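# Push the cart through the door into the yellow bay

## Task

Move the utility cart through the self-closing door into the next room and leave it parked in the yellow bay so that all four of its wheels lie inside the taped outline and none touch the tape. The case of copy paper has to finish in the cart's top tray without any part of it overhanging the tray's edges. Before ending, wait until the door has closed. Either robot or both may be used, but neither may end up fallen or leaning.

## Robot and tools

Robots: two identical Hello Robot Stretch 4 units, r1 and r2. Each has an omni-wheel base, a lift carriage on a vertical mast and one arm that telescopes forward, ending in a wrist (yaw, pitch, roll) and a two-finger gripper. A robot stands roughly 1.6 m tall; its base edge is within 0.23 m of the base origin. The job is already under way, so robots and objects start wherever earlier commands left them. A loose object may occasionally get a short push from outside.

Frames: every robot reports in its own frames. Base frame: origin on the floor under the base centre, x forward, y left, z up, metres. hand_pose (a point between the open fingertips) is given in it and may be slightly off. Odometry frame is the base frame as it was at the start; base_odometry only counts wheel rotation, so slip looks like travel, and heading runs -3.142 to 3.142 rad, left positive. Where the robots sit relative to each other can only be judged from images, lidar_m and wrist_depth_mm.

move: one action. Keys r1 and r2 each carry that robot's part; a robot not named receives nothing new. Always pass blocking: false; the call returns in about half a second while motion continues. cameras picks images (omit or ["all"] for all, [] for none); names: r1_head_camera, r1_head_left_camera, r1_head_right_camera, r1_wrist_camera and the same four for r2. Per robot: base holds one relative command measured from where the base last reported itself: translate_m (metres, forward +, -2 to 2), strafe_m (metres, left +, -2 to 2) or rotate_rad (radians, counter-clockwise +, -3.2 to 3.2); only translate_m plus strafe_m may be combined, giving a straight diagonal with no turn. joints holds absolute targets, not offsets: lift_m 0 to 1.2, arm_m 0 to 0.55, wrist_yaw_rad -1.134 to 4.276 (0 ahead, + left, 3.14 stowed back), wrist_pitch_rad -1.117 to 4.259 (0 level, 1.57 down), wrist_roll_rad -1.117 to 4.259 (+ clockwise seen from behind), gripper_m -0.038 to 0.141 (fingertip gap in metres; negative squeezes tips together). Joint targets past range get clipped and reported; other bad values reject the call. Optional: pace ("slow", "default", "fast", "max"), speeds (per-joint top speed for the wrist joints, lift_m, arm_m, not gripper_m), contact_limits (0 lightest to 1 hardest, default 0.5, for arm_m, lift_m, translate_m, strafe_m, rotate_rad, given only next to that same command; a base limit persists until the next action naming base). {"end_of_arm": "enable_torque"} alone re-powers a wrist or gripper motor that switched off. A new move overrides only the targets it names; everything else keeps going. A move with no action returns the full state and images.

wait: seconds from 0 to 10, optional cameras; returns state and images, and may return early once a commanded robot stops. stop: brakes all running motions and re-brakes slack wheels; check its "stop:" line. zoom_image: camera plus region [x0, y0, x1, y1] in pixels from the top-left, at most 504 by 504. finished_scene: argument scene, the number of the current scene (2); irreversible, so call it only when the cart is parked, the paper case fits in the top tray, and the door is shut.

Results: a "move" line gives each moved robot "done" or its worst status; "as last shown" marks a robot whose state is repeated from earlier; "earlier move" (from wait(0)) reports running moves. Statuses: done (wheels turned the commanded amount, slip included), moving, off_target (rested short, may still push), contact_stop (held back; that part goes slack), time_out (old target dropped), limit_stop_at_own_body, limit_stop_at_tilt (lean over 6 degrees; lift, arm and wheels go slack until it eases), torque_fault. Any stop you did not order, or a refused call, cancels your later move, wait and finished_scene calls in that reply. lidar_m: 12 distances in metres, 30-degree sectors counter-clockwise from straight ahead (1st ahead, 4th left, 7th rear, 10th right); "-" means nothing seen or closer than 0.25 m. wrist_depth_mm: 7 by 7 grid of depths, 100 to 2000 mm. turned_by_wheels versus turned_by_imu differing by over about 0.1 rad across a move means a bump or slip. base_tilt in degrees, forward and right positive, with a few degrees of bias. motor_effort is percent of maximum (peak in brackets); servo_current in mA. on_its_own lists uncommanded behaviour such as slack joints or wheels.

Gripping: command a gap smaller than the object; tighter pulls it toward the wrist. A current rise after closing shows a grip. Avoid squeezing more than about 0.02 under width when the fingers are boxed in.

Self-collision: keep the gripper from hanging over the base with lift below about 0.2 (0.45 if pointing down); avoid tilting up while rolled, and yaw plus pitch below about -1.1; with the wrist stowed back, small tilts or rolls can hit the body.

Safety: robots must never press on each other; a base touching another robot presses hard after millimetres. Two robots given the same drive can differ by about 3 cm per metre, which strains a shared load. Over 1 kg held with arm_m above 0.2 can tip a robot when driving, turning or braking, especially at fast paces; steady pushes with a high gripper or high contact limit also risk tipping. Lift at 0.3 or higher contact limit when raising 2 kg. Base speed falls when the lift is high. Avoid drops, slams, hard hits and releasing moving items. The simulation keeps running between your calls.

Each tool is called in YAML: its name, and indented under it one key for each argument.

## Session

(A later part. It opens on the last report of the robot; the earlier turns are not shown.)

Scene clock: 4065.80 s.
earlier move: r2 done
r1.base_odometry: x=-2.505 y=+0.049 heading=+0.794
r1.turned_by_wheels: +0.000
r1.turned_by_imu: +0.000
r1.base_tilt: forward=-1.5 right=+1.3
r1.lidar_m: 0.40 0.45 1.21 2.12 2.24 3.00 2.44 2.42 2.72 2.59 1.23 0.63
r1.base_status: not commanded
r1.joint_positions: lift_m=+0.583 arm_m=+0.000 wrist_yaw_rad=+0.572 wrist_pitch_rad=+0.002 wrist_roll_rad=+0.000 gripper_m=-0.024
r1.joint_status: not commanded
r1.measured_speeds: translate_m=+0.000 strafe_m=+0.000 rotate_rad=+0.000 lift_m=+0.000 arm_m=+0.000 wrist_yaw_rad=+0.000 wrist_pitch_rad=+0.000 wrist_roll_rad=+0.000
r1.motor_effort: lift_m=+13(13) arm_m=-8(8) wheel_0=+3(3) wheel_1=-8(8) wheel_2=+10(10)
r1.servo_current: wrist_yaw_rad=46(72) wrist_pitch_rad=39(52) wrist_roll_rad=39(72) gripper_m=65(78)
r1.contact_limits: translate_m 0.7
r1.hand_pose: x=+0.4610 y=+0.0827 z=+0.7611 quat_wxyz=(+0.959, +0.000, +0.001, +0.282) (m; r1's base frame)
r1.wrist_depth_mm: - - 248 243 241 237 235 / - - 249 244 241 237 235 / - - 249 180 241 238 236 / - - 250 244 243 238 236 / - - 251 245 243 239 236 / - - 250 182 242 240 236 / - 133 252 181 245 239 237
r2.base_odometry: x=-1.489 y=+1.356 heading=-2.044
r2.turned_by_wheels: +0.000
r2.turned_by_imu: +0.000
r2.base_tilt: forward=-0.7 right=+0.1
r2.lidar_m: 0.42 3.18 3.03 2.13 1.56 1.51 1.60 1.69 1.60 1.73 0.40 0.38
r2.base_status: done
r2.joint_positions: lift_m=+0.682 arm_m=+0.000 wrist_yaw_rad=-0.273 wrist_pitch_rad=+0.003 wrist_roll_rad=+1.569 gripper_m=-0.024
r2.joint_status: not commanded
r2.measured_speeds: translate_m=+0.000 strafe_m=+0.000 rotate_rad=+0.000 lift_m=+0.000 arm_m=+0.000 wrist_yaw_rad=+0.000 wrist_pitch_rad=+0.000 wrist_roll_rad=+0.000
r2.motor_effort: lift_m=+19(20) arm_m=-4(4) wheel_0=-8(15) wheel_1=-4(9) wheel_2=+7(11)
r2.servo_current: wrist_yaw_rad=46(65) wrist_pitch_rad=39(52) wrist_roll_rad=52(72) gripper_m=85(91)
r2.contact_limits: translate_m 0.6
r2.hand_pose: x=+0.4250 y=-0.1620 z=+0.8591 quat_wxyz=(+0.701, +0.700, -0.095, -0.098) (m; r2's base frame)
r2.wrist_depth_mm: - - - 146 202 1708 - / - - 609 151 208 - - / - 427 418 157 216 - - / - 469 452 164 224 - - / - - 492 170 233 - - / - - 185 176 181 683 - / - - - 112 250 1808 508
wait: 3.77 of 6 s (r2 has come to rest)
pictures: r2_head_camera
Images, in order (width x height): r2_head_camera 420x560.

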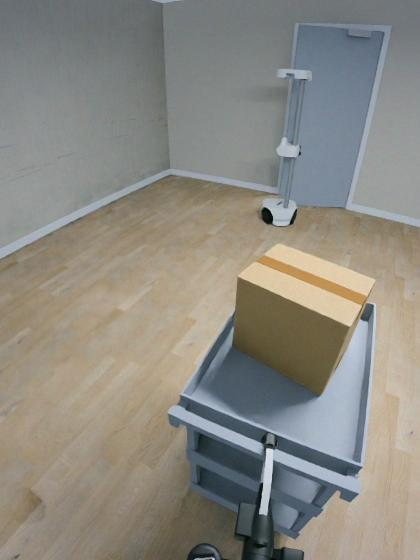

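move:
  blocking: false
  cameras: []
  r2: {"base": {"translate_m": -0.3, "strafe_m": -0.09}, "pace": "slow", "contact_limits": {"translate_m": 0.6}}

wait:
  seconds: 6
  cameras: ["r2_head_camera", "r2_wrist_camera"]

Scene clock: 4078.37 s.
move: r2 moving
r1.base_odometry: x=-2.505 y=+0.049 heading=+0.794
r1.turned_by_wheels: +0.000
r1.turned_by_imu: +0.000
r1.base_tilt: forward=-1.5 right=+1.2
r1.lidar_m: 0.42 0.43 1.20 2.13 2.21 3.00 2.46 2.44 2.73 2.58 1.22 0.66
r1.base_status: not commanded
r1.joint_positions: lift_m=+0.583 arm_m=+0.000 wrist_yaw_rad=+0.572 wrist_pitch_rad=+0.002 wrist_roll_rad=+0.000 gripper_m=-0.024
r1.joint_status: not commanded
r1.measured_speeds: translate_m=+0.000 strafe_m=+0.000 rotate_rad=+0.000 lift_m=+0.000 arm_m=+0.000 wrist_yaw_rad=+0.000 wrist_pitch_rad=+0.000 wrist_roll_rad=+0.000
r1.motor_effort: lift_m=+13(13) arm_m=-8(8) wheel_0=+2(3) wheel_1=-7(8) wheel_2=+10(10)
r1.servo_current: wrist_yaw_rad=39(65) wrist_pitch_rad=39(46) wrist_roll_rad=39(59) gripper_m=65(72)
r1.contact_limits: translate_m 0.7
r1.hand_pose: x=+0.4610 y=+0.0827 z=+0.7611 quat_wxyz=(+0.959, +0.000, +0.001, +0.282) (m; r1's base frame)
r1.wrist_depth_mm: - - 248 243 242 237 234 / - - 249 244 242 238 235 / - - 250 180 242 239 236 / - - 250 246 243 238 236 / - - 251 245 243 239 236 / - - 251 182 242 240 236 / - 133 251 182 245 240 237
r2.base_odometry: x=-1.487 y=+1.369 heading=-2.044
r2.turned_by_wheels: +0.000
r2.turned_by_imu: +0.000
r2.base_tilt: forward=-0.7 right=+0.1
r2.lidar_m: 0.41 3.19 3.03 2.11 1.56 1.48 1.61 1.69 1.61 1.69 0.41 0.37
r2.base_status: translate_m moving; strafe_m moving
r2.joint_positions: lift_m=+0.682 arm_m=+0.000 wrist_yaw_rad=-0.273 wrist_pitch_rad=+0.003 wrist_roll_rad=+1.569 gripper_m=-0.024
r2.joint_status: not commanded
r2.measured_speeds: translate_m=-0.048 strafe_m=-0.015 rotate_rad=+0.003 lift_m=+0.000 arm_m=+0.000 wrist_yaw_rad=+0.008 wrist_pitch_rad=+0.000 wrist_roll_rad=+0.000
r2.motor_effort: lift_m=+19(19) arm_m=-4(4) wheel_0=-5(11) wheel_1=-10(10) wheel_2=+10(12)
r2.servo_current: wrist_yaw_rad=46(52) wrist_pitch_rad=39(46) wrist_roll_rad=46(59) gripper_m=78(91)
r2.contact_limits: translate_m 0.6
r2.hand_pose: x=+0.4251 y=-0.1618 z=+0.8591 quat_wxyz=(+0.701, +0.700, -0.095, -0.097) (m; r2's base frame)
r2.wrist_depth_mm: - - - 146 200 1756 - / - - 597 151 208 - - / - 424 424 156 216 - - / - 469 455 163 224 - - / - - 488 169 232 - - / - - 185 176 181 691 - / - - - 112 250 1808 512
pictures: none
No camera images: "cameras" was empty.

Scene clock: 4082.23 s.
earlier move: r2 done
r1.base_odometry: x=-2.505 y=+0.049 heading=+0.794
r1.turned_by_wheels: +0.000
r1.turned_by_imu: +0.000
r1.base_tilt: forward=-1.5 right=+1.3
r1.lidar_m: 0.41 0.44 1.19 2.14 2.23 2.98 - 2.71 2.73 2.58 1.24 0.61
r1.base_status: not commanded
r1.joint_positions: lift_m=+0.583 arm_m=+0.000 wrist_yaw_rad=+0.572 wrist_pitch_rad=+0.002 wrist_roll_rad=+0.000 gripper_m=-0.024
r1.joint_status: not commanded
r1.measured_speeds: translate_m=+0.000 strafe_m=+0.000 rotate_rad=+0.000 lift_m=+0.000 arm_m=+0.000 wrist_yaw_rad=+0.000 wrist_pitch_rad=+0.000 wrist_roll_rad=+0.000
r1.motor_effort: lift_m=+13(13) arm_m=-8(8) wheel_0=+2(3) wheel_1=-7(8) wheel_2=+10(10)
r1.servo_current: wrist_yaw_rad=39(65) wrist_pitch_rad=39(52) wrist_roll_rad=52(65) gripper_m=65(78)
r1.contact_limits: translate_m 0.7
r1.hand_pose: x=+0.4610 y=+0.0827 z=+0.7611 quat_wxyz=(+0.959, +0.000, +0.001, +0.282) (m; r1's base frame)
r1.wrist_depth_mm: - - 249 243 240 237 235 / - - 249 244 241 237 235 / - - 250 180 242 238 235 / - - 250 245 243 238 235 / - - 250 246 243 239 237 / - - 250 182 243 239 236 / - 133 251 182 245 239 238
r2.base_odometry: x=-1.433 y=+1.664 heading=-2.043
r2.turned_by_wheels: +0.001
r2.turned_by_imu: +0.002
r2.base_tilt: forward=-0.7 right=+0.1
r2.lidar_m: 0.36 3.39 3.27 1.82 1.34 1.30 1.38 1.44 1.37 1.46 0.45 0.40
r2.base_status: done
r2.joint_positions: lift_m=+0.682 arm_m=+0.000 wrist_yaw_rad=-0.263 wrist_pitch_rad=+0.003 wrist_roll_rad=+1.569 gripper_m=-0.024
r2.joint_status: not commanded
r2.measured_speeds: translate_m=+0.000 strafe_m=+0.000 rotate_rad=+0.000 lift_m=+0.000 arm_m=+0.000 wrist_yaw_rad=+0.000 wrist_pitch_rad=+0.000 wrist_roll_rad=+0.000
r2.motor_effort: lift_m=+19(19) arm_m=-4(4) wheel_0=+1(11) wheel_1=-5(10) wheel_2=+9(14)
r2.servo_current: wrist_yaw_rad=59(72) wrist_pitch_rad=39(52) wrist_roll_rad=46(65) gripper_m=85(91)
r2.contact_limits: translate_m 0.6
r2.hand_pose: x=+0.4266 y=-0.1594 z=+0.8591 quat_wxyz=(+0.701, +0.701, -0.092, -0.094) (m; r2's base frame)
r2.wrist_depth_mm: - - - 173 233 262 1118 / - - - 174 235 1756 - / - - - 175 234 - - / - 449 449 175 235 - - / - 466 459 175 236 - - / - - 187 175 181 - - / - - - 112 236 683 -
wait: 3.87 of 6 s (r2 has come to rest)
pictures: r2_head_camera, r2_wrist_camera
Images, in order (width x height): r2_head_camera 420x560, r2_wrist_camera 616x392.

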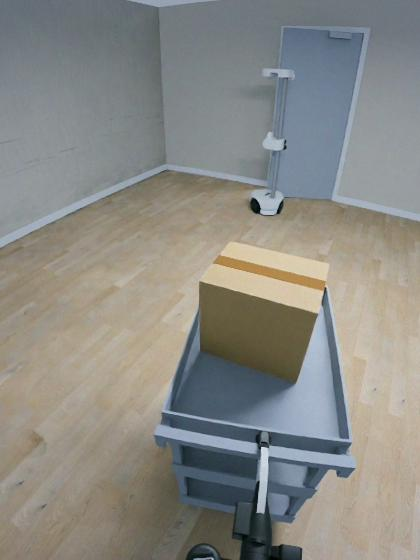

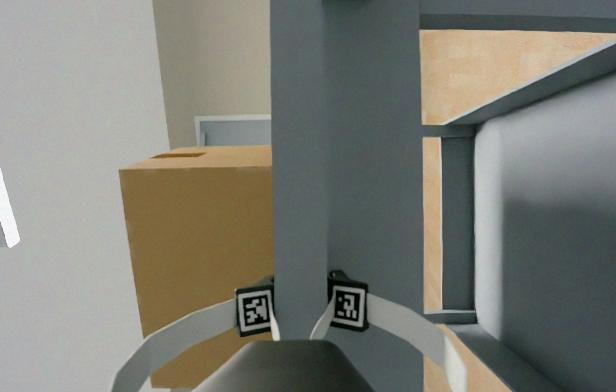

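move:
  blocking: false
  cameras: []
  r1: {"base": {"translate_m": -0.129, "strafe_m": -0.215}, "joints": {"wrist_yaw_rad": 0.80}, "pace": "slow", "speeds": {"wrist_yaw_rad": 0.09}, "contact_limits": {"translate_m": 0.7}}
  r2: {"joints": {"gripper_m": 0.14}}

wait:
  seconds: 4
  cameras: ["r1_wrist_camera", "r1_head_camera", "r2_wrist_camera"]

Scene clock: 4144.63 s.
move: r1 moving; r2 moving
r1.base_odometry: x=-2.502 y=+0.037 heading=+0.794
r1.turned_by_wheels: +0.001
r1.turned_by_imu: +0.000
r1.base_tilt: forward=-1.5 right=+1.3
r1.lidar_m: 0.40 0.47 1.24 2.12 2.23 3.02 2.71 2.69 2.71 2.57 1.25 0.61
r1.base_status: translate_m moving; strafe_m moving
r1.joint_positions: lift_m=+0.583 arm_m=+0.000 wrist_yaw_rad=+0.612 wrist_pitch_rad=+0.002 wrist_roll_rad=+0.000 gripper_m=-0.024
r1.joint_status: wrist_yaw_rad moving
r1.measured_speeds: translate_m=-0.025 strafe_m=-0.042 rotate_rad=+0.002 lift_m=+0.000 arm_m=+0.000 wrist_yaw_rad=+0.090 wrist_pitch_rad=+0.000 wrist_roll_rad=+0.000
r1.motor_effort: lift_m=+13(13) arm_m=-8(8) wheel_0=+4(6) wheel_1=-12(12) wheel_2=+16(16)
r1.servo_current: wrist_yaw_rad=46(78) wrist_pitch_rad=46(52) wrist_roll_rad=59(59) gripper_m=65(72)
r1.contact_limits: translate_m 0.7
r1.hand_pose: x=+0.4576 y=+0.0941 z=+0.7611 quat_wxyz=(+0.954, +0.000, +0.001, +0.301) (m; r1's base frame)
r1.wrist_depth_mm: - - 250 243 240 236 233 / - - 251 243 241 236 234 / - - 250 181 241 237 234 / - - 251 245 243 238 233 / - - 252 245 243 238 236 / - - 251 184 242 238 235 / - 132 180 183 244 238 236
r2.base_odometry: x=-1.432 y=+1.664 heading=-2.043
r2.turned_by_wheels: +0.000
r2.turned_by_imu: +0.000
r2.base_tilt: forward=-0.7 right=+0.0
r2.lidar_m: 0.36 3.39 3.27 1.83 1.34 1.30 1.35 1.42 1.37 1.45 0.44 0.40
r2.base_status: not commanded
r2.joint_positions: lift_m=+0.682 arm_m=+0.000 wrist_yaw_rad=-0.263 wrist_pitch_rad=+0.003 wrist_roll_rad=+1.569 gripper_m=+0.001
r2.joint_status: gripper_m moving
r2.measured_speeds: translate_m=+0.000 strafe_m=+0.000 rotate_rad=+0.000 lift_m=+0.000 arm_m=+0.000 wrist_yaw_rad=+0.000 wrist_pitch_rad=+0.000 wrist_roll_rad=+0.000
r2.motor_effort: lift_m=+19(19) arm_m=-4(4) wheel_0=+2(2) wheel_1=-4(5) wheel_2=+7(9)
r2.servo_current: wrist_yaw_rad=52(65) wrist_pitch_rad=46(46) wrist_roll_rad=52(52) gripper_m=91(104)
r2.contact_limits: translate_m 0.6
r2.hand_pose: x=+0.4266 y=-0.1594 z=+0.8591 quat_wxyz=(+0.701, +0.701, -0.092, -0.094) (m; r2's base frame)
r2.wrist_depth_mm: - - - 178 239 1430 1078 / - - - 178 238 1808 - / - - - 178 239 - - / - 455 449 178 238 - - / - 473 462 178 238 - - / - - 191 178 239 - - / - - - 112 238 1921 -
pictures: none
No camera images: "cameras" was empty.

Scene clock: 4146.60 s.
earlier move: r1 moving; r2 done
r1.base_odometry: x=-2.455 y=-0.141 heading=+0.795
r1.turned_by_wheels: +0.001
r1.turned_by_imu: +0.001
r1.base_tilt: forward=-1.6 right=+1.2
r1.lidar_m: 0.46 0.38 1.35 2.27 2.42 3.26 2.57 2.54 2.53 2.42 1.41 0.79
r1.base_status: translate_m moving; strafe_m moving
r1.joint_positions: lift_m=+0.583 arm_m=+0.000 wrist_yaw_rad=+0.797 wrist_pitch_rad=+0.002 wrist_roll_rad=+0.000 gripper_m=-0.024
r1.joint_status: wrist_yaw_rad moving
r1.measured_speeds: translate_m=-0.051 strafe_m=-0.085 rotate_rad=-0.003 lift_m=+0.000 arm_m=+0.000 wrist_yaw_rad=+0.094 wrist_pitch_rad=+0.000 wrist_roll_rad=+0.000
r1.motor_effort: lift_m=+13(13) arm_m=-8(8) wheel_0=+11(13) wheel_1=-8(14) wheel_2=+14(17)
r1.servo_current: wrist_yaw_rad=39(85) wrist_pitch_rad=46(52) wrist_roll_rad=52(65) gripper_m=65(72)
r1.contact_limits: translate_m 0.7
r1.hand_pose: x=+0.4354 y=+0.1451 z=+0.7611 quat_wxyz=(+0.922, +0.000, +0.001, +0.388) (m; r1's base frame)
r1.wrist_depth_mm: - - 251 180 237 231 225 / - - 253 242 237 230 225 / - - 253 181 238 232 227 / - - 253 243 239 232 227 / - - 254 244 240 234 227 / - - 185 183 237 234 226 / 1808 1708 253 179 239 232 228
r2.base_odometry: x=-1.432 y=+1.664 heading=-2.044
r2.turned_by_wheels: +0.000
r2.turned_by_imu: +0.000
r2.base_tilt: forward=-0.7 right=+0.0
r2.lidar_m: 0.38 3.38 3.28 1.82 1.34 1.29 1.40 1.45 1.37 1.43 0.43 0.41
r2.base_status: not commanded
r2.joint_positions: lift_m=+0.682 arm_m=+0.000 wrist_yaw_rad=-0.264 wrist_pitch_rad=+0.003 wrist_roll_rad=+1.569 gripper_m=+0.140
r2.joint_status: all done
r2.measured_speeds: translate_m=+0.000 strafe_m=+0.000 rotate_rad=+0.000 lift_m=+0.000 arm_m=+0.000 wrist_yaw_rad=+0.000 wrist_pitch_rad=+0.000 wrist_roll_rad=+0.000
r2.motor_effort: lift_m=+19(20) arm_m=-4(4) wheel_0=+2(3) wheel_1=-4(5) wheel_2=+5(9)
r2.servo_current: wrist_yaw_rad=52(65) wrist_pitch_rad=46(52) wrist_roll_rad=39(59) gripper_m=52(137)
r2.contact_limits: translate_m 0.6
r2.hand_pose: x=+0.4265 y=-0.1596 z=+0.8591 quat_wxyz=(+0.701, +0.701, -0.092, -0.094) (m; r2's base frame)
r2.wrist_depth_mm: - - - 180 241 1464 1098 / - - - 180 240 1921 - / - - - 180 240 - - / - 455 452 180 240 - - / - 477 466 180 241 - - / - - 192 181 186 - - / - - - 112 241 - -
wait: 1.97 of 4 s (r2 has come to rest)
pictures: r1_head_camera, r1_wrist_camera, r2_wrist_camera
Images, in order (width x height): r1_head_camera 420x560, r1_wrist_camera 616x392, r2_wrist_camera 616x392.

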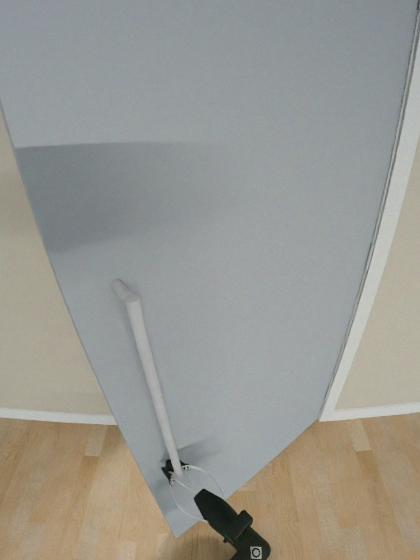

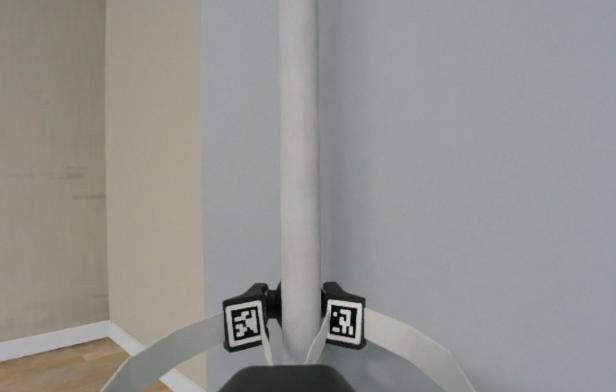

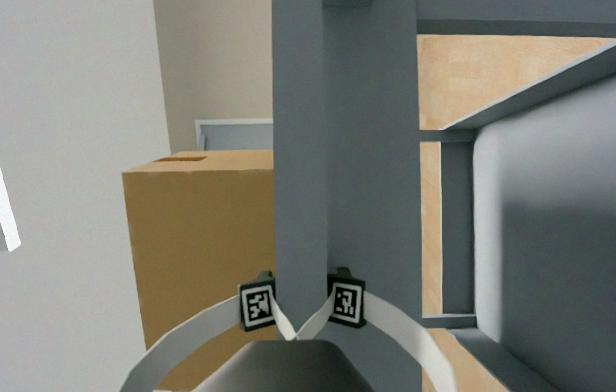

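wait:
  seconds: 2
  cameras: ["r1_wrist_camera", "r2_wrist_camera"]

Scene clock: 4150.63 s.
earlier move: r1 done
r1.base_odometry: x=-2.442 y=-0.193 heading=+0.796
r1.turned_by_wheels: +0.001
r1.turned_by_imu: +0.001
r1.base_tilt: forward=-1.6 right=+1.3
r1.lidar_m: 0.47 0.36 1.35 2.34 2.44 3.30 2.53 2.50 2.51 2.38 1.41 0.79
r1.base_status: done
r1.joint_positions: lift_m=+0.583 arm_m=+0.000 wrist_yaw_rad=+0.812 wrist_pitch_rad=+0.002 wrist_roll_rad=+0.000 gripper_m=-0.024
r1.joint_status: all done
r1.measured_speeds: translate_m=+0.000 strafe_m=+0.000 rotate_rad=+0.000 lift_m=+0.000 arm_m=+0.000 wrist_yaw_rad=+0.000 wrist_pitch_rad=+0.000 wrist_roll_rad=+0.000
r1.motor_effort: lift_m=+13(13) arm_m=-6(8) wheel_0=+18(19) wheel_1=-2(14) wheel_2=+13(17)
r1.servo_current: wrist_yaw_rad=72(85) wrist_pitch_rad=46(52) wrist_roll_rad=52(65) gripper_m=72(72)
r1.contact_limits: translate_m 0.7
r1.hand_pose: x=+0.4330 y=+0.1492 z=+0.7611 quat_wxyz=(+0.919, +0.000, +0.001, +0.395) (m; r1's base frame)
r1.wrist_depth_mm: - - 250 183 237 233 229 / - - 251 183 239 233 229 / - - 252 184 239 235 229 / - - 251 244 239 236 229 / - - 252 244 240 235 230 / - - 185 182 240 236 230 / 1808 1708 252 181 241 234 231
r2.base_odometry: x=-1.432 y=+1.664 heading=-2.044
r2.turned_by_wheels: +0.000
r2.turned_by_imu: +0.001
r2.base_tilt: forward=-0.7 right=+0.0
r2.lidar_m: 0.37 3.42 3.26 1.83 1.35 1.30 1.38 1.45 1.37 1.47 0.46 0.40
r2.base_status: not commanded
r2.joint_positions: lift_m=+0.682 arm_m=+0.000 wrist_yaw_rad=-0.264 wrist_pitch_rad=+0.003 wrist_roll_rad=+1.569 gripper_m=+0.140
r2.joint_status: all done
r2.measured_speeds: translate_m=+0.000 strafe_m=+0.000 rotate_rad=+0.000 lift_m=+0.000 arm_m=+0.000 wrist_yaw_rad=+0.000 wrist_pitch_rad=+0.000 wrist_roll_rad=+0.000
r2.motor_effort: lift_m=+19(20) arm_m=-4(4) wheel_0=+2(3) wheel_1=-5(5) wheel_2=+5(9)
r2.servo_current: wrist_yaw_rad=39(65) wrist_pitch_rad=46(52) wrist_roll_rad=46(59) gripper_m=52(137)
r2.contact_limits: translate_m 0.6
r2.hand_pose: x=+0.4265 y=-0.1596 z=+0.8591 quat_wxyz=(+0.701, +0.701, -0.092, -0.094) (m; r2's base frame)
r2.wrist_depth_mm: - - - 180 241 1464 1098 / - - - 180 241 1921 - / - - - 180 240 - - / - 459 449 180 241 - - / - 469 466 180 241 - - / - - 192 180 186 - - / - - - 112 241 - -
wait: 0.00 of 2 s (r1 has come to rest)
pictures: r1_wrist_camera, r2_wrist_camera
Images, in order (width x height): r1_wrist_camera 616x392, r2_wrist_camera 616x392.

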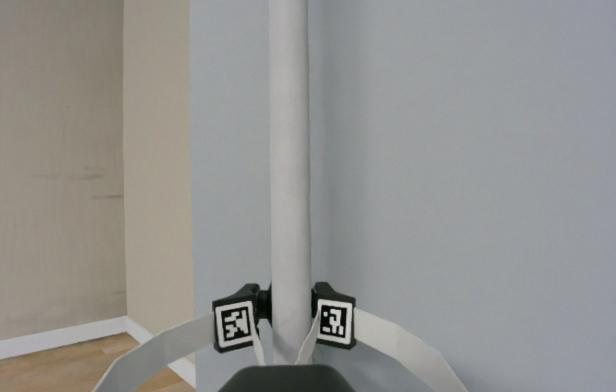

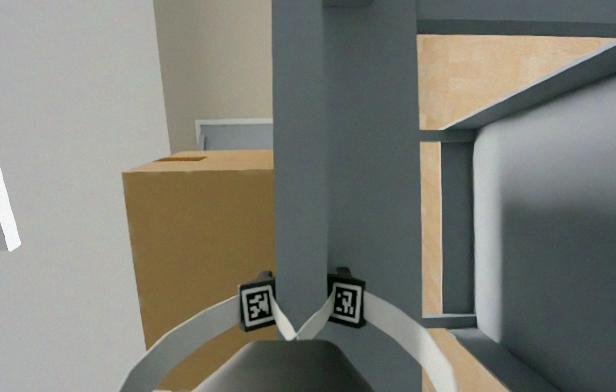

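zoom_image:
  camera: "r2_wrist_camera"
  region: [120, 200, 480, 392]

Scaled by 1.400.

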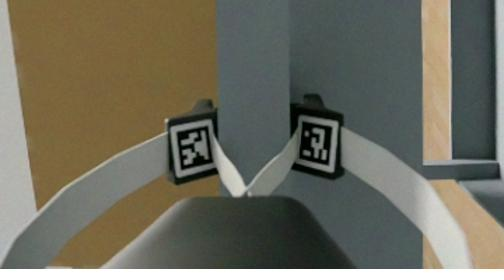

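move:
  blocking: false
  cameras: []
  r2: {"base": {"translate_m": -0.01, "strafe_m": 0.003}, "pace": "slow"}

wait:
  seconds: 1.5
  cameras: ["r2_wrist_camera"]

Scene clock: 4203.20 s.
move: r2 moving
r1.base_odometry: x=-2.442 y=-0.193 heading=+0.796
r1.turned_by_wheels: +0.000
r1.turned_by_imu: +0.000
r1.base_tilt: forward=-1.6 right=+1.2
r1.lidar_m: 0.46 0.39 1.40 2.35 2.41 3.32 2.55 2.50 2.51 2.35 1.43 0.84
r1.base_status: not commanded
r1.joint_positions: lift_m=+0.583 arm_m=+0.000 wrist_yaw_rad=+0.812 wrist_pitch_rad=+0.002 wrist_roll_rad=+0.000 gripper_m=-0.024
r1.joint_status: not commanded
r1.measured_speeds: translate_m=+0.000 strafe_m=+0.000 rotate_rad=+0.000 lift_m=+0.000 arm_m=+0.000 wrist_yaw_rad=+0.000 wrist_pitch_rad=+0.000 wrist_roll_rad=+0.000
r1.motor_effort: lift_m=+13(13) arm_m=-6(6) wheel_0=+18(18) wheel_1=-2(2) wheel_2=+13(13)
r1.servo_current: wrist_yaw_rad=78(91) wrist_pitch_rad=46(52) wrist_roll_rad=46(65) gripper_m=65(78)
r1.contact_limits: translate_m 0.7
r1.hand_pose: x=+0.4330 y=+0.1492 z=+0.7611 quat_wxyz=(+0.919, +0.000, +0.001, +0.395) (m; r1's base frame)
r1.wrist_depth_mm: - - 250 183 239 233 229 / - - 251 183 238 233 229 / - - 252 183 239 235 229 / - - 251 243 240 236 229 / - - 253 244 240 236 230 / - - 185 182 239 235 230 / 1808 1708 252 181 241 234 232
r2.base_odometry: x=-1.426 y=+1.671 heading=-2.044
r2.turned_by_wheels: +0.000
r2.turned_by_imu: +0.000
r2.base_tilt: forward=-0.7 right=+0.1
r2.lidar_m: 0.37 3.40 3.28 1.81 1.34 1.29 1.35 1.43 1.37 1.44 2.06 0.40
r2.base_status: translate_m moving; strafe_m moving
r2.joint_positions: lift_m=+0.682 arm_m=+0.000 wrist_yaw_rad=-0.267 wrist_pitch_rad=+0.003 wrist_roll_rad=+1.569 gripper_m=+0.140
r2.joint_status: not commanded
r2.measured_speeds: translate_m=-0.012 strafe_m=+0.005 rotate_rad=-0.002 lift_m=+0.000 arm_m=+0.000 wrist_yaw_rad=+0.000 wrist_pitch_rad=+0.000 wrist_roll_rad=+0.000
r2.motor_effort: lift_m=+18(19) arm_m=-4(4) wheel_0=-5(5) wheel_1=-7(7) wheel_2=+6(10)
r2.servo_current: wrist_yaw_rad=52(72) wrist_pitch_rad=46(46) wrist_roll_rad=52(59) gripper_m=59(59)
r2.hand_pose: x=+0.4260 y=-0.1604 z=+0.8592 quat_wxyz=(+0.701, +0.700, -0.093, -0.095) (m; r2's base frame)
r2.wrist_depth_mm: - - - 190 251 266 266 / - - - 190 250 1756 - / - - - 189 250 - - / - 469 462 189 249 - - / - - 466 190 248 - - / - - 488 188 248 183 - / - - 500 112 250 1808 -
pictures: none
No camera images: "cameras" was empty.

Scene clock: 4203.60 s.
earlier move: r2 done
r1.base_odometry: x=-2.442 y=-0.193 heading=+0.796
r1.turned_by_wheels: +0.000
r1.turned_by_imu: +0.000
r1.base_tilt: forward=-1.5 right=+1.2
r1.lidar_m: 0.47 0.40 1.40 2.34 2.44 3.31 2.52 2.52 2.48 2.37 1.44 0.82
r1.base_status: not commanded
r1.joint_positions: lift_m=+0.583 arm_m=+0.000 wrist_yaw_rad=+0.812 wrist_pitch_rad=+0.002 wrist_roll_rad=+0.000 gripper_m=-0.024
r1.joint_status: not commanded
r1.measured_speeds: translate_m=+0.000 strafe_m=+0.000 rotate_rad=+0.000 lift_m=+0.000 arm_m=+0.000 wrist_yaw_rad=+0.000 wrist_pitch_rad=+0.000 wrist_roll_rad=+0.000
r1.motor_effort: lift_m=+13(13) arm_m=-6(6) wheel_0=+17(18) wheel_1=-2(2) wheel_2=+13(13)
r1.servo_current: wrist_yaw_rad=72(91) wrist_pitch_rad=46(52) wrist_roll_rad=46(65) gripper_m=72(78)
r1.contact_limits: translate_m 0.7
r1.hand_pose: x=+0.4330 y=+0.1492 z=+0.7611 quat_wxyz=(+0.919, +0.000, +0.001, +0.395) (m; r1's base frame)
r1.wrist_depth_mm: - - 249 184 238 234 228 / - - 251 183 239 234 229 / - - 252 183 239 235 229 / - - 251 244 240 235 229 / - - 252 244 240 235 230 / - - 185 182 240 236 230 / 1863 1708 253 181 241 235 231
r2.base_odometry: x=-1.425 y=+1.671 heading=-2.044
r2.turned_by_wheels: +0.000
r2.turned_by_imu: +0.000
r2.base_tilt: forward=-0.7 right=+0.1
r2.lidar_m: 0.39 3.39 3.29 1.81 1.35 1.28 1.36 1.44 1.37 1.44 2.03 0.42
r2.base_status: done
r2.joint_positions: lift_m=+0.682 arm_m=+0.000 wrist_yaw_rad=-0.267 wrist_pitch_rad=+0.003 wrist_roll_rad=+1.569 gripper_m=+0.140
r2.joint_status: not commanded
r2.measured_speeds: translate_m=+0.000 strafe_m=+0.000 rotate_rad=+0.000 lift_m=+0.000 arm_m=+0.000 wrist_yaw_rad=+0.000 wrist_pitch_rad=+0.000 wrist_roll_rad=+0.000
r2.motor_effort: lift_m=+18(19) arm_m=-4(4) wheel_0=-4(5) wheel_1=-5(7) wheel_2=+4(10)
r2.servo_current: wrist_yaw_rad=46(72) wrist_pitch_rad=39(52) wrist_roll_rad=46(59) gripper_m=46(59)
r2.hand_pose: x=+0.4260 y=-0.1604 z=+0.8592 quat_wxyz=(+0.701, +0.700, -0.093, -0.095) (m; r2's base frame)
r2.wrist_depth_mm: - - - 191 251 267 266 / - - - 191 251 1808 - / - - - 190 252 - - / - 477 459 191 252 - - / - - 473 190 250 - - / - - 484 190 251 187 - / - - 508 112 251 1921 -
wait: 0.40 of 1.5 s (r2 has come to rest)
pictures: r2_wrist_camera
Images, in order (width x height): r2_wrist_camera 616x392.

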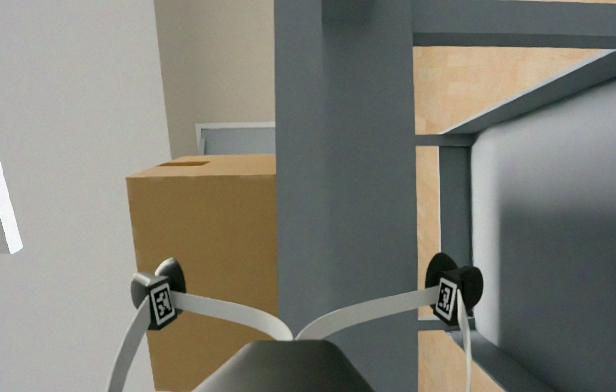

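move:
  blocking: false
  cameras: []
  r1: {"base": {"translate_m": -0.069, "strafe_m": -0.241}, "joints": {"wrist_yaw_rad": 1.055}, "pace": "slow", "speeds": {"wrist_yaw_rad": 0.09}, "contact_limits": {"strafe_m": 0.7}}
  r2: {"base": {"translate_m": -0.099, "strafe_m": 0.123}, "pace": "slow"}

wait:
  seconds: 4
  cameras: ["r2_wrist_camera"]

Scene clock: 4252.53 s.
move: r1 moving; r2 moving
r1.base_odometry: x=-2.436 y=-0.204 heading=+0.798
r1.turned_by_wheels: +0.002
r1.turned_by_imu: +0.002
r1.base_tilt: forward=-1.6 right=+1.3
r1.lidar_m: 0.49 0.39 1.41 2.36 2.45 3.35 2.53 2.50 2.47 2.36 1.45 0.81
r1.base_status: translate_m moving; strafe_m moving
r1.joint_positions: lift_m=+0.583 arm_m=+0.000 wrist_yaw_rad=+0.848 wrist_pitch_rad=+0.002 wrist_roll_rad=+0.000 gripper_m=-0.024
r1.joint_status: wrist_yaw_rad moving
r1.measured_speeds: translate_m=-0.013 strafe_m=-0.048 rotate_rad=+0.005 lift_m=+0.000 arm_m=+0.000 wrist_yaw_rad=+0.091 wrist_pitch_rad=+0.000 wrist_roll_rad=+0.000
r1.motor_effort: lift_m=+13(13) arm_m=-6(6) wheel_0=+17(19) wheel_1=-7(10) wheel_2=+12(15)
r1.servo_current: wrist_yaw_rad=78(98) wrist_pitch_rad=39(46) wrist_roll_rad=39(65) gripper_m=65(72)
r1.contact_limits: strafe_m 0.7
r1.hand_pose: x=+0.4274 y=+0.1585 z=+0.7611 quat_wxyz=(+0.911, +0.000, +0.001, +0.412) (m; r1's base frame)
r1.wrist_depth_mm: - - 251 180 238 231 226 / - - 251 242 238 231 226 / - - 253 180 238 232 227 / - - 253 244 240 233 228 / - - 253 244 239 233 229 / - - 181 180 238 234 228 / 1808 1708 255 181 239 232 229
r2.base_odometry: x=-1.413 y=+1.674 heading=-2.043
r2.turned_by_wheels: +0.001
r2.turned_by_imu: +0.001
r2.base_tilt: forward=-0.7 right=+0.1
r2.lidar_m: 0.40 3.40 3.29 1.78 1.34 1.29 1.36 1.42 1.38 1.42 2.04 0.41
r2.base_status: translate_m moving; strafe_m moving
r2.joint_positions: lift_m=+0.682 arm_m=+0.000 wrist_yaw_rad=-0.267 wrist_pitch_rad=+0.003 wrist_roll_rad=+1.569 gripper_m=+0.140
r2.joint_status: not commanded
r2.measured_speeds: translate_m=-0.031 strafe_m=+0.037 rotate_rad=-0.002 lift_m=+0.000 arm_m=+0.000 wrist_yaw_rad=+0.000 wrist_pitch_rad=+0.000 wrist_roll_rad=+0.000
r2.motor_effort: lift_m=+18(18) arm_m=-4(4) wheel_0=-6(11) wheel_1=+5(6) wheel_2=+8(10)
r2.servo_current: wrist_yaw_rad=52(52) wrist_pitch_rad=46(46) wrist_roll_rad=52(52) gripper_m=52(52)
r2.hand_pose: x=+0.4260 y=-0.1604 z=+0.8592 quat_wxyz=(+0.701, +0.700, -0.093, -0.095) (m; r2's base frame)
r2.wrist_depth_mm: - - - 200 260 283 281 / - - - 201 260 1921 - / - - - 200 260 - - / - 477 469 200 260 - - / - - 488 199 259 - - / - - 496 199 258 190 - / - - 517 112 - 1983 -
pictures: none
No camera images: "cameras" was empty.

Scene clock: 4254.87 s.
earlier move: r1 moving; r2 done
r1.base_odometry: x=-2.328 y=-0.392 heading=+0.799
r1.turned_by_wheels: +0.001
r1.turned_by_imu: +0.005
r1.base_tilt: forward=-1.6 right=+1.2
r1.lidar_m: 0.52 0.37 1.51 2.55 2.67 3.62 2.41 3.12 2.26 2.14 1.48 1.10
r1.base_status: translate_m moving; strafe_m moving
r1.joint_positions: lift_m=+0.583 arm_m=+0.000 wrist_yaw_rad=+1.068 wrist_pitch_rad=+0.002 wrist_roll_rad=+0.000 gripper_m=-0.024
r1.joint_status: wrist_yaw_rad moving
r1.measured_speeds: translate_m=-0.020 strafe_m=-0.065 rotate_rad=+0.001 lift_m=+0.000 arm_m=+0.000 wrist_yaw_rad=+0.124 wrist_pitch_rad=+0.000 wrist_roll_rad=+0.000
r1.motor_effort: lift_m=+13(13) arm_m=+4(6) wheel_0=+24(26) wheel_1=+2(10) wheel_2=+10(16)
r1.servo_current: wrist_yaw_rad=111(117) wrist_pitch_rad=39(52) wrist_roll_rad=39(72) gripper_m=65(78)
r1.contact_limits: strafe_m 0.7
r1.hand_pose: x=+0.3865 y=+0.2105 z=+0.7611 quat_wxyz=(+0.861, -0.001, +0.001, +0.509) (m; r1's base frame)
r1.wrist_depth_mm: - - 249 238 232 224 220 / - - 250 239 234 226 220 / - - 249 240 234 226 220 / - - 251 241 234 227 221 / - - 252 241 236 227 222 / - - 181 185 235 229 223 / - 155 252 241 161 227 224
r2.base_odometry: x=-1.271 y=+1.704 heading=-2.043
r2.turned_by_wheels: +0.000
r2.turned_by_imu: +0.000
r2.base_tilt: forward=-0.6 right=+0.1
r2.lidar_m: 0.51 3.34 3.23 1.62 1.21 1.14 1.22 1.50 1.43 1.50 0.60 0.51
r2.base_status: done
r2.joint_positions: lift_m=+0.682 arm_m=+0.000 wrist_yaw_rad=-0.267 wrist_pitch_rad=+0.003 wrist_roll_rad=+1.569 gripper_m=+0.140
r2.joint_status: not commanded
r2.measured_speeds: translate_m=+0.000 strafe_m=+0.000 rotate_rad=+0.000 lift_m=+0.000 arm_m=+0.000 wrist_yaw_rad=+0.000 wrist_pitch_rad=+0.000 wrist_roll_rad=+0.000
r2.motor_effort: lift_m=+18(18) arm_m=-4(4) wheel_0=-4(11) wheel_1=+4(9) wheel_2=+6(10)
r2.servo_current: wrist_yaw_rad=39(59) wrist_pitch_rad=46(52) wrist_roll_rad=39(59) gripper_m=46(59)
r2.hand_pose: x=+0.4260 y=-0.1604 z=+0.8592 quat_wxyz=(+0.701, +0.700, -0.093, -0.095) (m; r2's base frame)
r2.wrist_depth_mm: - - - 377 - 1863 - / - - - 379 - - - / - - 591 377 1008 - - / - - 603 377 991 - - / - - 627 375 377 - - / - - 640 315 373 564 - / - - - 112 - 1576 469
wait: 2.33 of 4 s (r2 has come to rest)
pictures: r2_wrist_camera
Images, in order (width x height): r2_wrist_camera 616x392.

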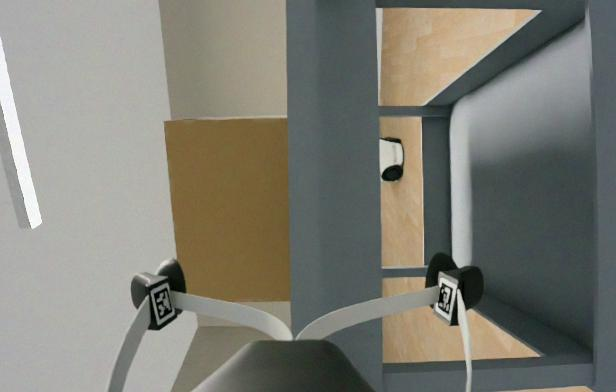

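move:
  blocking: false
  cameras: []
  r2: {"base": {"rotate_rad": -0.251}, "joints": {"wrist_yaw_rad": 0.0, "wrist_roll_rad": 0.0}, "pace": "slow"}

wait:
  seconds: 4
  cameras: ["r2_wrist_camera", "r2_head_camera", "r1_wrist_camera"]

Scene clock: 4271.70 s.
earlier move: r1 done
move: r2 moving
r1.base_odometry: x=-2.318 y=-0.410 heading=+0.799
r1.turned_by_wheels: +0.000
r1.turned_by_imu: -0.001
r1.base_tilt: forward=-1.6 right=+1.2
r1.lidar_m: 0.52 0.37 1.49 2.57 2.69 3.64 2.39 2.40 2.22 2.13 1.53 1.08
r1.base_status: done
r1.joint_positions: lift_m=+0.583 arm_m=+0.000 wrist_yaw_rad=+1.074 wrist_pitch_rad=+0.002 wrist_roll_rad=+0.000 gripper_m=-0.024
r1.joint_status: all done
r1.measured_speeds: translate_m=+0.000 strafe_m=+0.000 rotate_rad=+0.000 lift_m=+0.000 arm_m=+0.000 wrist_yaw_rad=+0.000 wrist_pitch_rad=+0.000 wrist_roll_rad=+0.000
r1.motor_effort: lift_m=+13(13) arm_m=+4(4) wheel_0=+23(24) wheel_1=+2(2) wheel_2=+9(9)
r1.servo_current: wrist_yaw_rad=117(130) wrist_pitch_rad=39(46) wrist_roll_rad=46(65) gripper_m=59(72)
r1.contact_limits: strafe_m 0.7
r1.hand_pose: x=+0.3852 y=+0.2118 z=+0.7611 quat_wxyz=(+0.859, -0.001, +0.001, +0.511) (m; r1's base frame)
r1.wrist_depth_mm: - - 248 239 233 225 221 / - - 249 240 233 226 221 / - - 248 240 234 227 222 / - - 249 241 235 228 224 / - - 250 240 236 228 223 / - - 177 189 235 229 224 / - 152 251 240 161 229 224
r2.base_odometry: x=-1.271 y=+1.704 heading=-2.169
r2.turned_by_wheels: -0.126
r2.turned_by_imu: -0.120
r2.base_tilt: forward=-0.7 right=+0.0
r2.lidar_m: 0.48 3.47 3.24 1.86 1.22 1.13 1.18 1.50 1.43 1.46 1.88 0.51
r2.base_status: rotate_rad moving
r2.joint_positions: lift_m=+0.682 arm_m=+0.000 wrist_yaw_rad=-0.016 wrist_pitch_rad=+0.003 wrist_roll_rad=+1.158 gripper_m=+0.140
r2.joint_status: wrist_yaw_rad moving; wrist_roll_rad moving
r2.measured_speeds: translate_m=-0.001 strafe_m=+0.001 rotate_rad=-0.491 lift_m=+0.000 arm_m=+0.000 wrist_yaw_rad=+0.351 wrist_pitch_rad=+0.000 wrist_roll_rad=-1.732
r2.motor_effort: lift_m=+18(18) arm_m=-4(4) wheel_0=+9(10) wheel_1=+7(9) wheel_2=+10(10)
r2.servo_current: wrist_yaw_rad=33(85) wrist_pitch_rad=46(46) wrist_roll_rad=91(91) gripper_m=52(59)
r2.hand_pose: x=+0.4579 y=-0.0919 z=+0.8592 quat_wxyz=(+0.837, +0.547, -0.003, -0.007) (m; r2's base frame)
r2.wrist_depth_mm: - - - - 332 - 1618 / - - 564 554 338 - - / - - 597 574 347 - - / - - 627 597 355 - - / - - - 362 362 - - / - - - 307 366 189 - / - - - 112 1983 1397 -
pictures: none
No camera images: "cameras" was empty.

Scene clock: 4272.87 s.
earlier move: r2 done
r1.base_odometry: x=-2.318 y=-0.410 heading=+0.799
r1.turned_by_wheels: +0.000
r1.turned_by_imu: +0.000
r1.base_tilt: forward=-1.6 right=+1.2
r1.lidar_m: 0.52 0.36 1.50 2.58 2.69 3.67 2.40 2.38 2.26 2.12 1.54 1.11
r1.base_status: done
r1.joint_positions: lift_m=+0.583 arm_m=+0.000 wrist_yaw_rad=+1.074 wrist_pitch_rad=+0.002 wrist_roll_rad=+0.000 gripper_m=-0.024
r1.joint_status: all done
r1.measured_speeds: translate_m=+0.000 strafe_m=+0.000 rotate_rad=+0.000 lift_m=+0.000 arm_m=+0.000 wrist_yaw_rad=+0.000 wrist_pitch_rad=+0.000 wrist_roll_rad=+0.000
r1.motor_effort: lift_m=+13(13) arm_m=+4(4) wheel_0=+23(24) wheel_1=+2(2) wheel_2=+9(9)
r1.servo_current: wrist_yaw_rad=104(130) wrist_pitch_rad=33(52) wrist_roll_rad=39(65) gripper_m=72(72)
r1.contact_limits: strafe_m 0.7
r1.hand_pose: x=+0.3852 y=+0.2118 z=+0.7611 quat_wxyz=(+0.859, -0.001, +0.001, +0.511) (m; r1's base frame)
r1.wrist_depth_mm: - - 247 238 233 226 222 / - - 248 240 233 226 222 / - - 248 239 235 228 222 / - - 249 241 234 228 223 / - - 251 240 236 229 224 / - - 177 189 235 229 224 / - 152 251 239 161 229 224
r2.base_odometry: x=-1.271 y=+1.704 heading=-2.293
r2.turned_by_wheels: -0.124
r2.turned_by_imu: -0.121
r2.base_tilt: forward=-0.7 right=+0.1
r2.lidar_m: 0.50 3.70 3.26 2.14 1.28 1.14 1.14 1.38 1.43 1.42 1.72 0.54
r2.base_status: done
r2.joint_positions: lift_m=+0.682 arm_m=+0.000 wrist_yaw_rad=-0.003 wrist_pitch_rad=+0.003 wrist_roll_rad=+0.002 gripper_m=+0.140
r2.joint_status: all done
r2.measured_speeds: translate_m=+0.000 strafe_m=+0.000 rotate_rad=+0.000 lift_m=+0.000 arm_m=+0.000 wrist_yaw_rad=+0.000 wrist_pitch_rad=+0.000 wrist_roll_rad=+0.000
r2.motor_effort: lift_m=+18(18) arm_m=-3(4) wheel_0=+5(10) wheel_1=+5(9) wheel_2=+4(10)
r2.servo_current: wrist_yaw_rad=52(85) wrist_pitch_rad=46(46) wrist_roll_rad=46(104) gripper_m=52(59)
r2.hand_pose: x=+0.4590 y=-0.0883 z=+0.8592 quat_wxyz=(+1.000, +0.001, +0.002, -0.001) (m; r2's base frame)
r2.wrist_depth_mm: - - - - - - - / - - - 609 - - - / - - 647 603 580 - - / - - 640 603 580 - - / - 314 324 315 307 306 306 / - 315 370 375 370 366 375 / 1983 399 1921 112 - 1863 1708
wait: 1.17 of 4 s (r2 has come to rest)
pictures: r1_wrist_camera, r2_head_camera, r2_wrist_camera
Images, in order (width x height): r1_wrist_camera 616x392, r2_head_camera 420x560, r2_wrist_camera 616x392.

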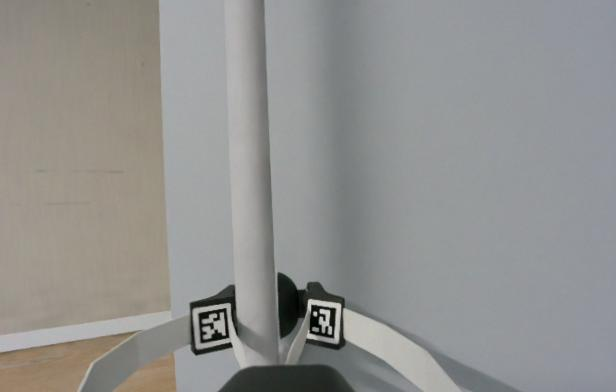

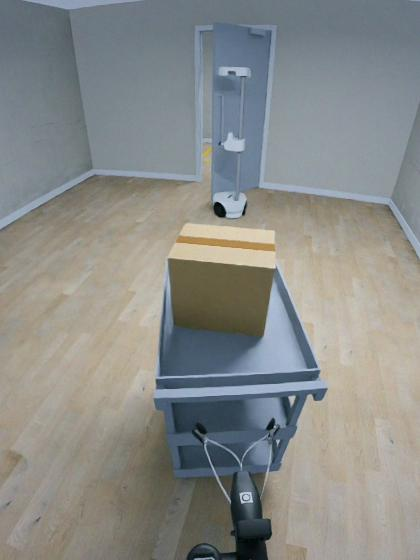

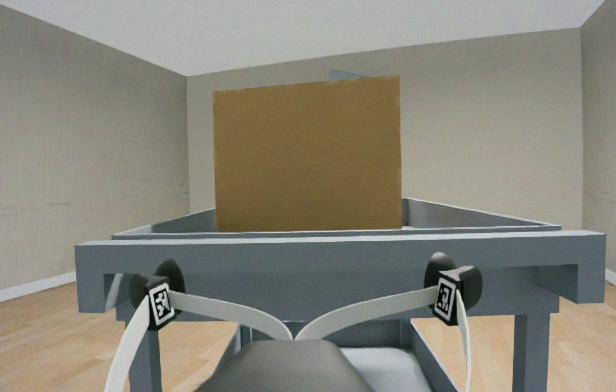

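zoom_image:
  camera: "r1_wrist_camera"
  region: [120, 200, 480, 392]

zoom_image:
  camera: "r2_head_camera"
  region: [150, 10, 330, 230]

Scaled by 1.400.

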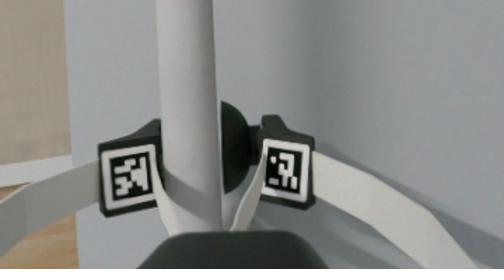

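Scaled by 2.291 from the camera's 420x560 image, which has a finer 1200x1600 frame.

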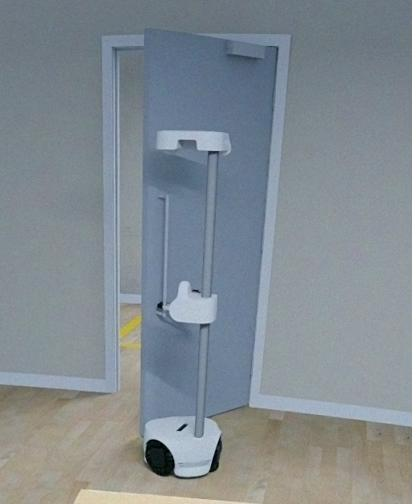

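zoom_image:
  camera: "r2_wrist_camera"
  region: [60, 180, 560, 392]

Scaled by 1.008.

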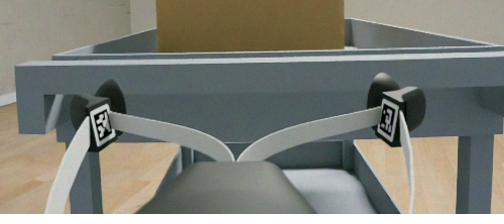

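move:
  blocking: false
  cameras: []
  r1: {"base": {"translate_m": -0.0065, "strafe_m": -0.251}, "joints": {"wrist_yaw_rad": 1.28}, "pace": "slow", "speeds": {"wrist_yaw_rad": 0.07}, "contact_limits": {"strafe_m": 0.7}}
  r2: {"base": {"translate_m": 0.15}, "pace": "slow", "contact_limits": {"translate_m": 0.5}}

wait:
  seconds: 4
  cameras: ["r2_wrist_camera"]

wait:
  seconds: 4
  cameras: ["r1_wrist_camera"]

Scene clock: 4327.20 s.
move: r1 moving; r2 moving
r1.base_odometry: x=-2.308 y=-0.421 heading=+0.801
r1.turned_by_wheels: +0.003
r1.turned_by_imu: +0.002
r1.base_tilt: forward=-1.6 right=+1.2
r1.lidar_m: 0.55 0.33 0.43 2.60 2.67 3.69 2.38 2.37 2.23 2.10 1.50 1.09
r1.base_status: translate_m moving; strafe_m moving
r1.joint_positions: lift_m=+0.583 arm_m=+0.000 wrist_yaw_rad=+1.104 wrist_pitch_rad=+0.002 wrist_roll_rad=+0.000 gripper_m=-0.024
r1.joint_status: wrist_yaw_rad moving
r1.measured_speeds: translate_m=-0.001 strafe_m=-0.056 rotate_rad=-0.003 lift_m=+0.000 arm_m=+0.000 wrist_yaw_rad=+0.066 wrist_pitch_rad=+0.000 wrist_roll_rad=+0.000
r1.motor_effort: lift_m=+13(13) arm_m=+4(4) wheel_0=+29(29) wheel_1=-1(4) wheel_2=+9(10)
r1.servo_current: wrist_yaw_rad=91(124) wrist_pitch_rad=33(46) wrist_roll_rad=46(59) gripper_m=72(72)
r1.contact_limits: strafe_m 0.7
r1.hand_pose: x=+0.3788 y=+0.2181 z=+0.7611 quat_wxyz=(+0.852, -0.001, +0.001, +0.524) (m; r1's base frame)
r1.wrist_depth_mm: - - 249 239 232 224 - / - - 250 239 233 225 219 / - - 250 240 233 226 220 / - - 251 240 234 226 220 / - - 251 241 235 226 221 / - - 180 184 233 228 222 / - 156 253 185 160 226 222
r2.base_odometry: x=-1.279 y=+1.694 heading=-2.293
r2.turned_by_wheels: +0.000
r2.turned_by_imu: +0.002
r2.base_tilt: forward=-0.7 right=+0.1
r2.lidar_m: 0.50 3.70 3.24 2.21 1.35 1.16 1.16 1.42 1.43 1.41 1.73 0.53
r2.base_status: translate_m moving
r2.joint_positions: lift_m=+0.682 arm_m=+0.000 wrist_yaw_rad=-0.003 wrist_pitch_rad=+0.003 wrist_roll_rad=+0.002 gripper_m=+0.140
r2.joint_status: not commanded
r2.measured_speeds: translate_m=+0.048 strafe_m=+0.000 rotate_rad=-0.003 lift_m=+0.000 arm_m=+0.000 wrist_yaw_rad=+0.000 wrist_pitch_rad=+0.000 wrist_roll_rad=+0.000
r2.motor_effort: lift_m=+18(18) arm_m=-4(4) wheel_0=+8(8) wheel_1=+5(8) wheel_2=-9(9)
r2.servo_current: wrist_yaw_rad=52(59) wrist_pitch_rad=46(46) wrist_roll_rad=46(59) gripper_m=59(59)
r2.contact_limits: translate_m 0.5
r2.hand_pose: x=+0.4590 y=-0.0883 z=+0.8592 quat_wxyz=(+1.000, +0.001, +0.002, -0.001) (m; r2's base frame)
r2.wrist_depth_mm: - - - - - - - / - - - 609 - - - / - - 621 591 569 - - / - - 634 591 569 - - / - 301 301 301 303 297 296 / - 306 364 359 359 357 364 / 1983 402 1983 112 - 1863 1618
pictures: none
No camera images: "cameras" was empty.

Scene clock: 4329.50 s.
earlier move: r1 moving; r2 done
r1.base_odometry: x=-2.156 y=-0.576 heading=+0.802
r1.turned_by_wheels: +0.001
r1.turned_by_imu: +0.034
r1.base_tilt: forward=-1.6 right=+1.2
r1.lidar_m: 0.63 0.31 0.37 2.80 2.94 4.12 2.26 2.65 1.99 1.90 1.49 1.10
r1.base_status: translate_m moving; strafe_m moving
r1.joint_positions: lift_m=+0.583 arm_m=+0.000 wrist_yaw_rad=+1.272 wrist_pitch_rad=+0.002 wrist_roll_rad=+0.000 gripper_m=-0.024
r1.joint_status: wrist_yaw_rad moving
r1.measured_speeds: translate_m=-0.002 strafe_m=-0.071 rotate_rad=+0.002 lift_m=+0.000 arm_m=+0.000 wrist_yaw_rad=+0.079 wrist_pitch_rad=+0.000 wrist_roll_rad=+0.000
r1.motor_effort: lift_m=+13(13) arm_m=+4(4) wheel_0=+26(37) wheel_1=+9(9) wheel_2=+6(12)
r1.servo_current: wrist_yaw_rad=124(176) wrist_pitch_rad=39(52) wrist_roll_rad=33(65) gripper_m=65(78)
r1.contact_limits: strafe_m 0.7
r1.hand_pose: x=+0.3394 y=+0.2498 z=+0.7611 quat_wxyz=(+0.805, -0.001, +0.001, +0.594) (m; r1's base frame)
r1.wrist_depth_mm: - - 236 230 224 217 213 / - - 178 232 225 218 213 / - - 176 233 225 219 213 / - - 238 234 226 220 214 / - - 239 234 226 220 215 / - - 176 198 227 220 216 / - 165 177 234 161 220 216
r2.base_odometry: x=-1.370 y=+1.591 heading=-2.293
r2.turned_by_wheels: +0.000
r2.turned_by_imu: +0.004
r2.base_tilt: forward=-0.7 right=+0.1
r2.lidar_m: 0.45 3.65 3.18 2.42 1.46 1.25 1.31 1.56 1.49 1.49 1.81 0.53
r2.base_status: done
r2.joint_positions: lift_m=+0.682 arm_m=+0.000 wrist_yaw_rad=-0.004 wrist_pitch_rad=+0.003 wrist_roll_rad=+0.002 gripper_m=+0.140
r2.joint_status: not commanded
r2.measured_speeds: translate_m=+0.000 strafe_m=+0.000 rotate_rad=+0.000 lift_m=+0.000 arm_m=+0.000 wrist_yaw_rad=+0.000 wrist_pitch_rad=+0.000 wrist_roll_rad=+0.000
r2.motor_effort: lift_m=+18(18) arm_m=+6(6) wheel_0=+4(9) wheel_1=+5(10) wheel_2=-9(20)
r2.servo_current: wrist_yaw_rad=46(59) wrist_pitch_rad=46(52) wrist_roll_rad=59(59) gripper_m=46(59)
r2.contact_limits: translate_m 0.5
r2.hand_pose: x=+0.4589 y=-0.0884 z=+0.8592 quat_wxyz=(+1.000, +0.001, +0.002, -0.002) (m; r2's base frame)
r2.wrist_depth_mm: - - - - - - - / - - - 535 508 - - / - - 569 535 504 - - / - - 574 535 512 - - / - 307 303 264 253 242 236 / 249 246 244 243 241 297 296 / 1863 319 1756 112 - 1708 310
wait: 2.30 of 4 s (r2 has come to rest)
pictures: r2_wrist_camera
Images, in order (width x height): r2_wrist_camera 616x392.

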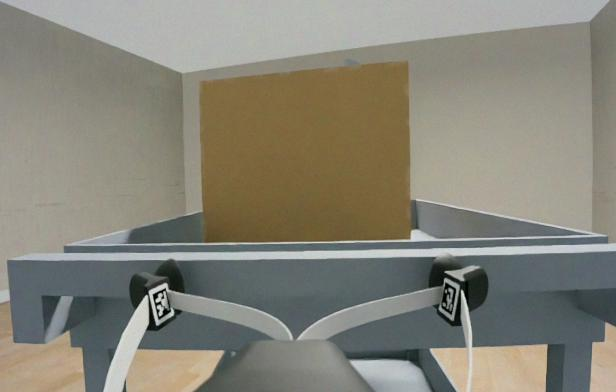

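Scene clock: 4330.37 s.
earlier move: r1 off_target
r1.base_odometry: x=-2.143 y=-0.589 heading=+0.802
r1.turned_by_wheels: +0.000
r1.turned_by_imu: +0.002
r1.base_tilt: forward=-1.6 right=+1.2
r1.lidar_m: 0.62 0.32 0.33 2.82 2.96 4.13 2.27 2.63 1.96 1.89 1.49 1.11
r1.base_status: done
r1.joint_positions: lift_m=+0.583 arm_m=+0.000 wrist_yaw_rad=+1.303 wrist_pitch_rad=+0.002 wrist_roll_rad=+0.000 gripper_m=-0.024
r1.joint_status: wrist_yaw_rad off_target (ended at +1.303, target +1.280)
r1.measured_speeds: translate_m=+0.000 strafe_m=+0.000 rotate_rad=+0.000 lift_m=+0.000 arm_m=+0.000 wrist_yaw_rad=+0.000 wrist_pitch_rad=+0.000 wrist_roll_rad=+0.000
r1.on_its_own: wrist_yaw_rad is at rest, and its servo_current (150 mA) is outside its rest range (0 to 104 mA)
r1.motor_effort: lift_m=+13(13) arm_m=+4(4) wheel_0=+26(37) wheel_1=+6(9) wheel_2=+6(12)
r1.servo_current: wrist_yaw_rad=150(176) wrist_pitch_rad=46(52) wrist_roll_rad=39(65) gripper_m=72(78)
r1.contact_limits: strafe_m 0.7
r1.hand_pose: x=+0.3314 y=+0.2550 z=+0.7611 quat_wxyz=(+0.795, -0.001, +0.001, +0.606) (m; r1's base frame)
r1.wrist_depth_mm: - - 237 232 225 216 212 / - - 237 233 226 219 213 / - - 239 234 227 219 213 / - - 240 235 227 218 213 / - - 246 235 227 220 215 / - - 176 198 227 220 214 / - 162 175 234 161 220 215
r2.base_odometry: x=-1.370 y=+1.591 heading=-2.293
r2.turned_by_wheels: +0.000
r2.turned_by_imu: +0.000
r2.base_tilt: forward=-0.7 right=+0.1
r2.lidar_m: 0.46 3.63 3.18 2.42 1.45 1.28 1.29 1.53 1.47 1.49 1.77 0.52
r2.base_status: done
r2.joint_positions: lift_m=+0.682 arm_m=+0.000 wrist_yaw_rad=-0.004 wrist_pitch_rad=+0.003 wrist_roll_rad=+0.002 gripper_m=+0.140
r2.joint_status: not commanded
r2.measured_speeds: translate_m=+0.000 strafe_m=+0.000 rotate_rad=+0.000 lift_m=+0.000 arm_m=+0.000 wrist_yaw_rad=+0.000 wrist_pitch_rad=+0.000 wrist_roll_rad=+0.000
r2.motor_effort: lift_m=+18(18) arm_m=+6(6) wheel_0=+4(9) wheel_1=+5(10) wheel_2=-8(20)
r2.servo_current: wrist_yaw_rad=52(65) wrist_pitch_rad=46(52) wrist_roll_rad=52(65) gripper_m=46(59)
r2.contact_limits: translate_m 0.5
r2.hand_pose: x=+0.4589 y=-0.0884 z=+0.8592 quat_wxyz=(+1.000, +0.001, +0.002, -0.002) (m; r2's base frame)
r2.wrist_depth_mm: - - - - - - - / - - - 535 512 - - / - - 564 530 500 - - / - - 574 535 512 - - / - 306 304 265 256 242 237 / 250 247 244 242 241 297 297 / 1921 317 1863 112 - 1708 309
wait: 0.87 of 4 s (r1 has come to rest)
pictures: r1_wrist_camera
Images, in order (width x height): r1_wrist_camera 616x392.

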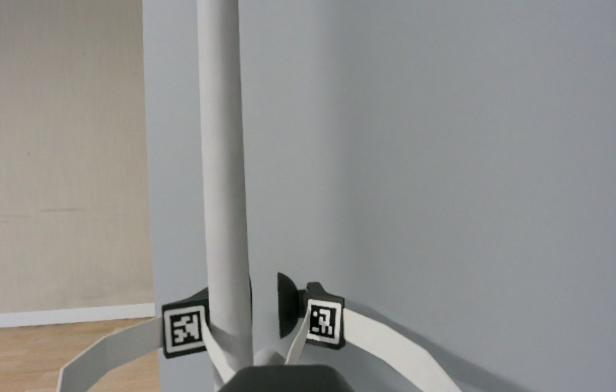

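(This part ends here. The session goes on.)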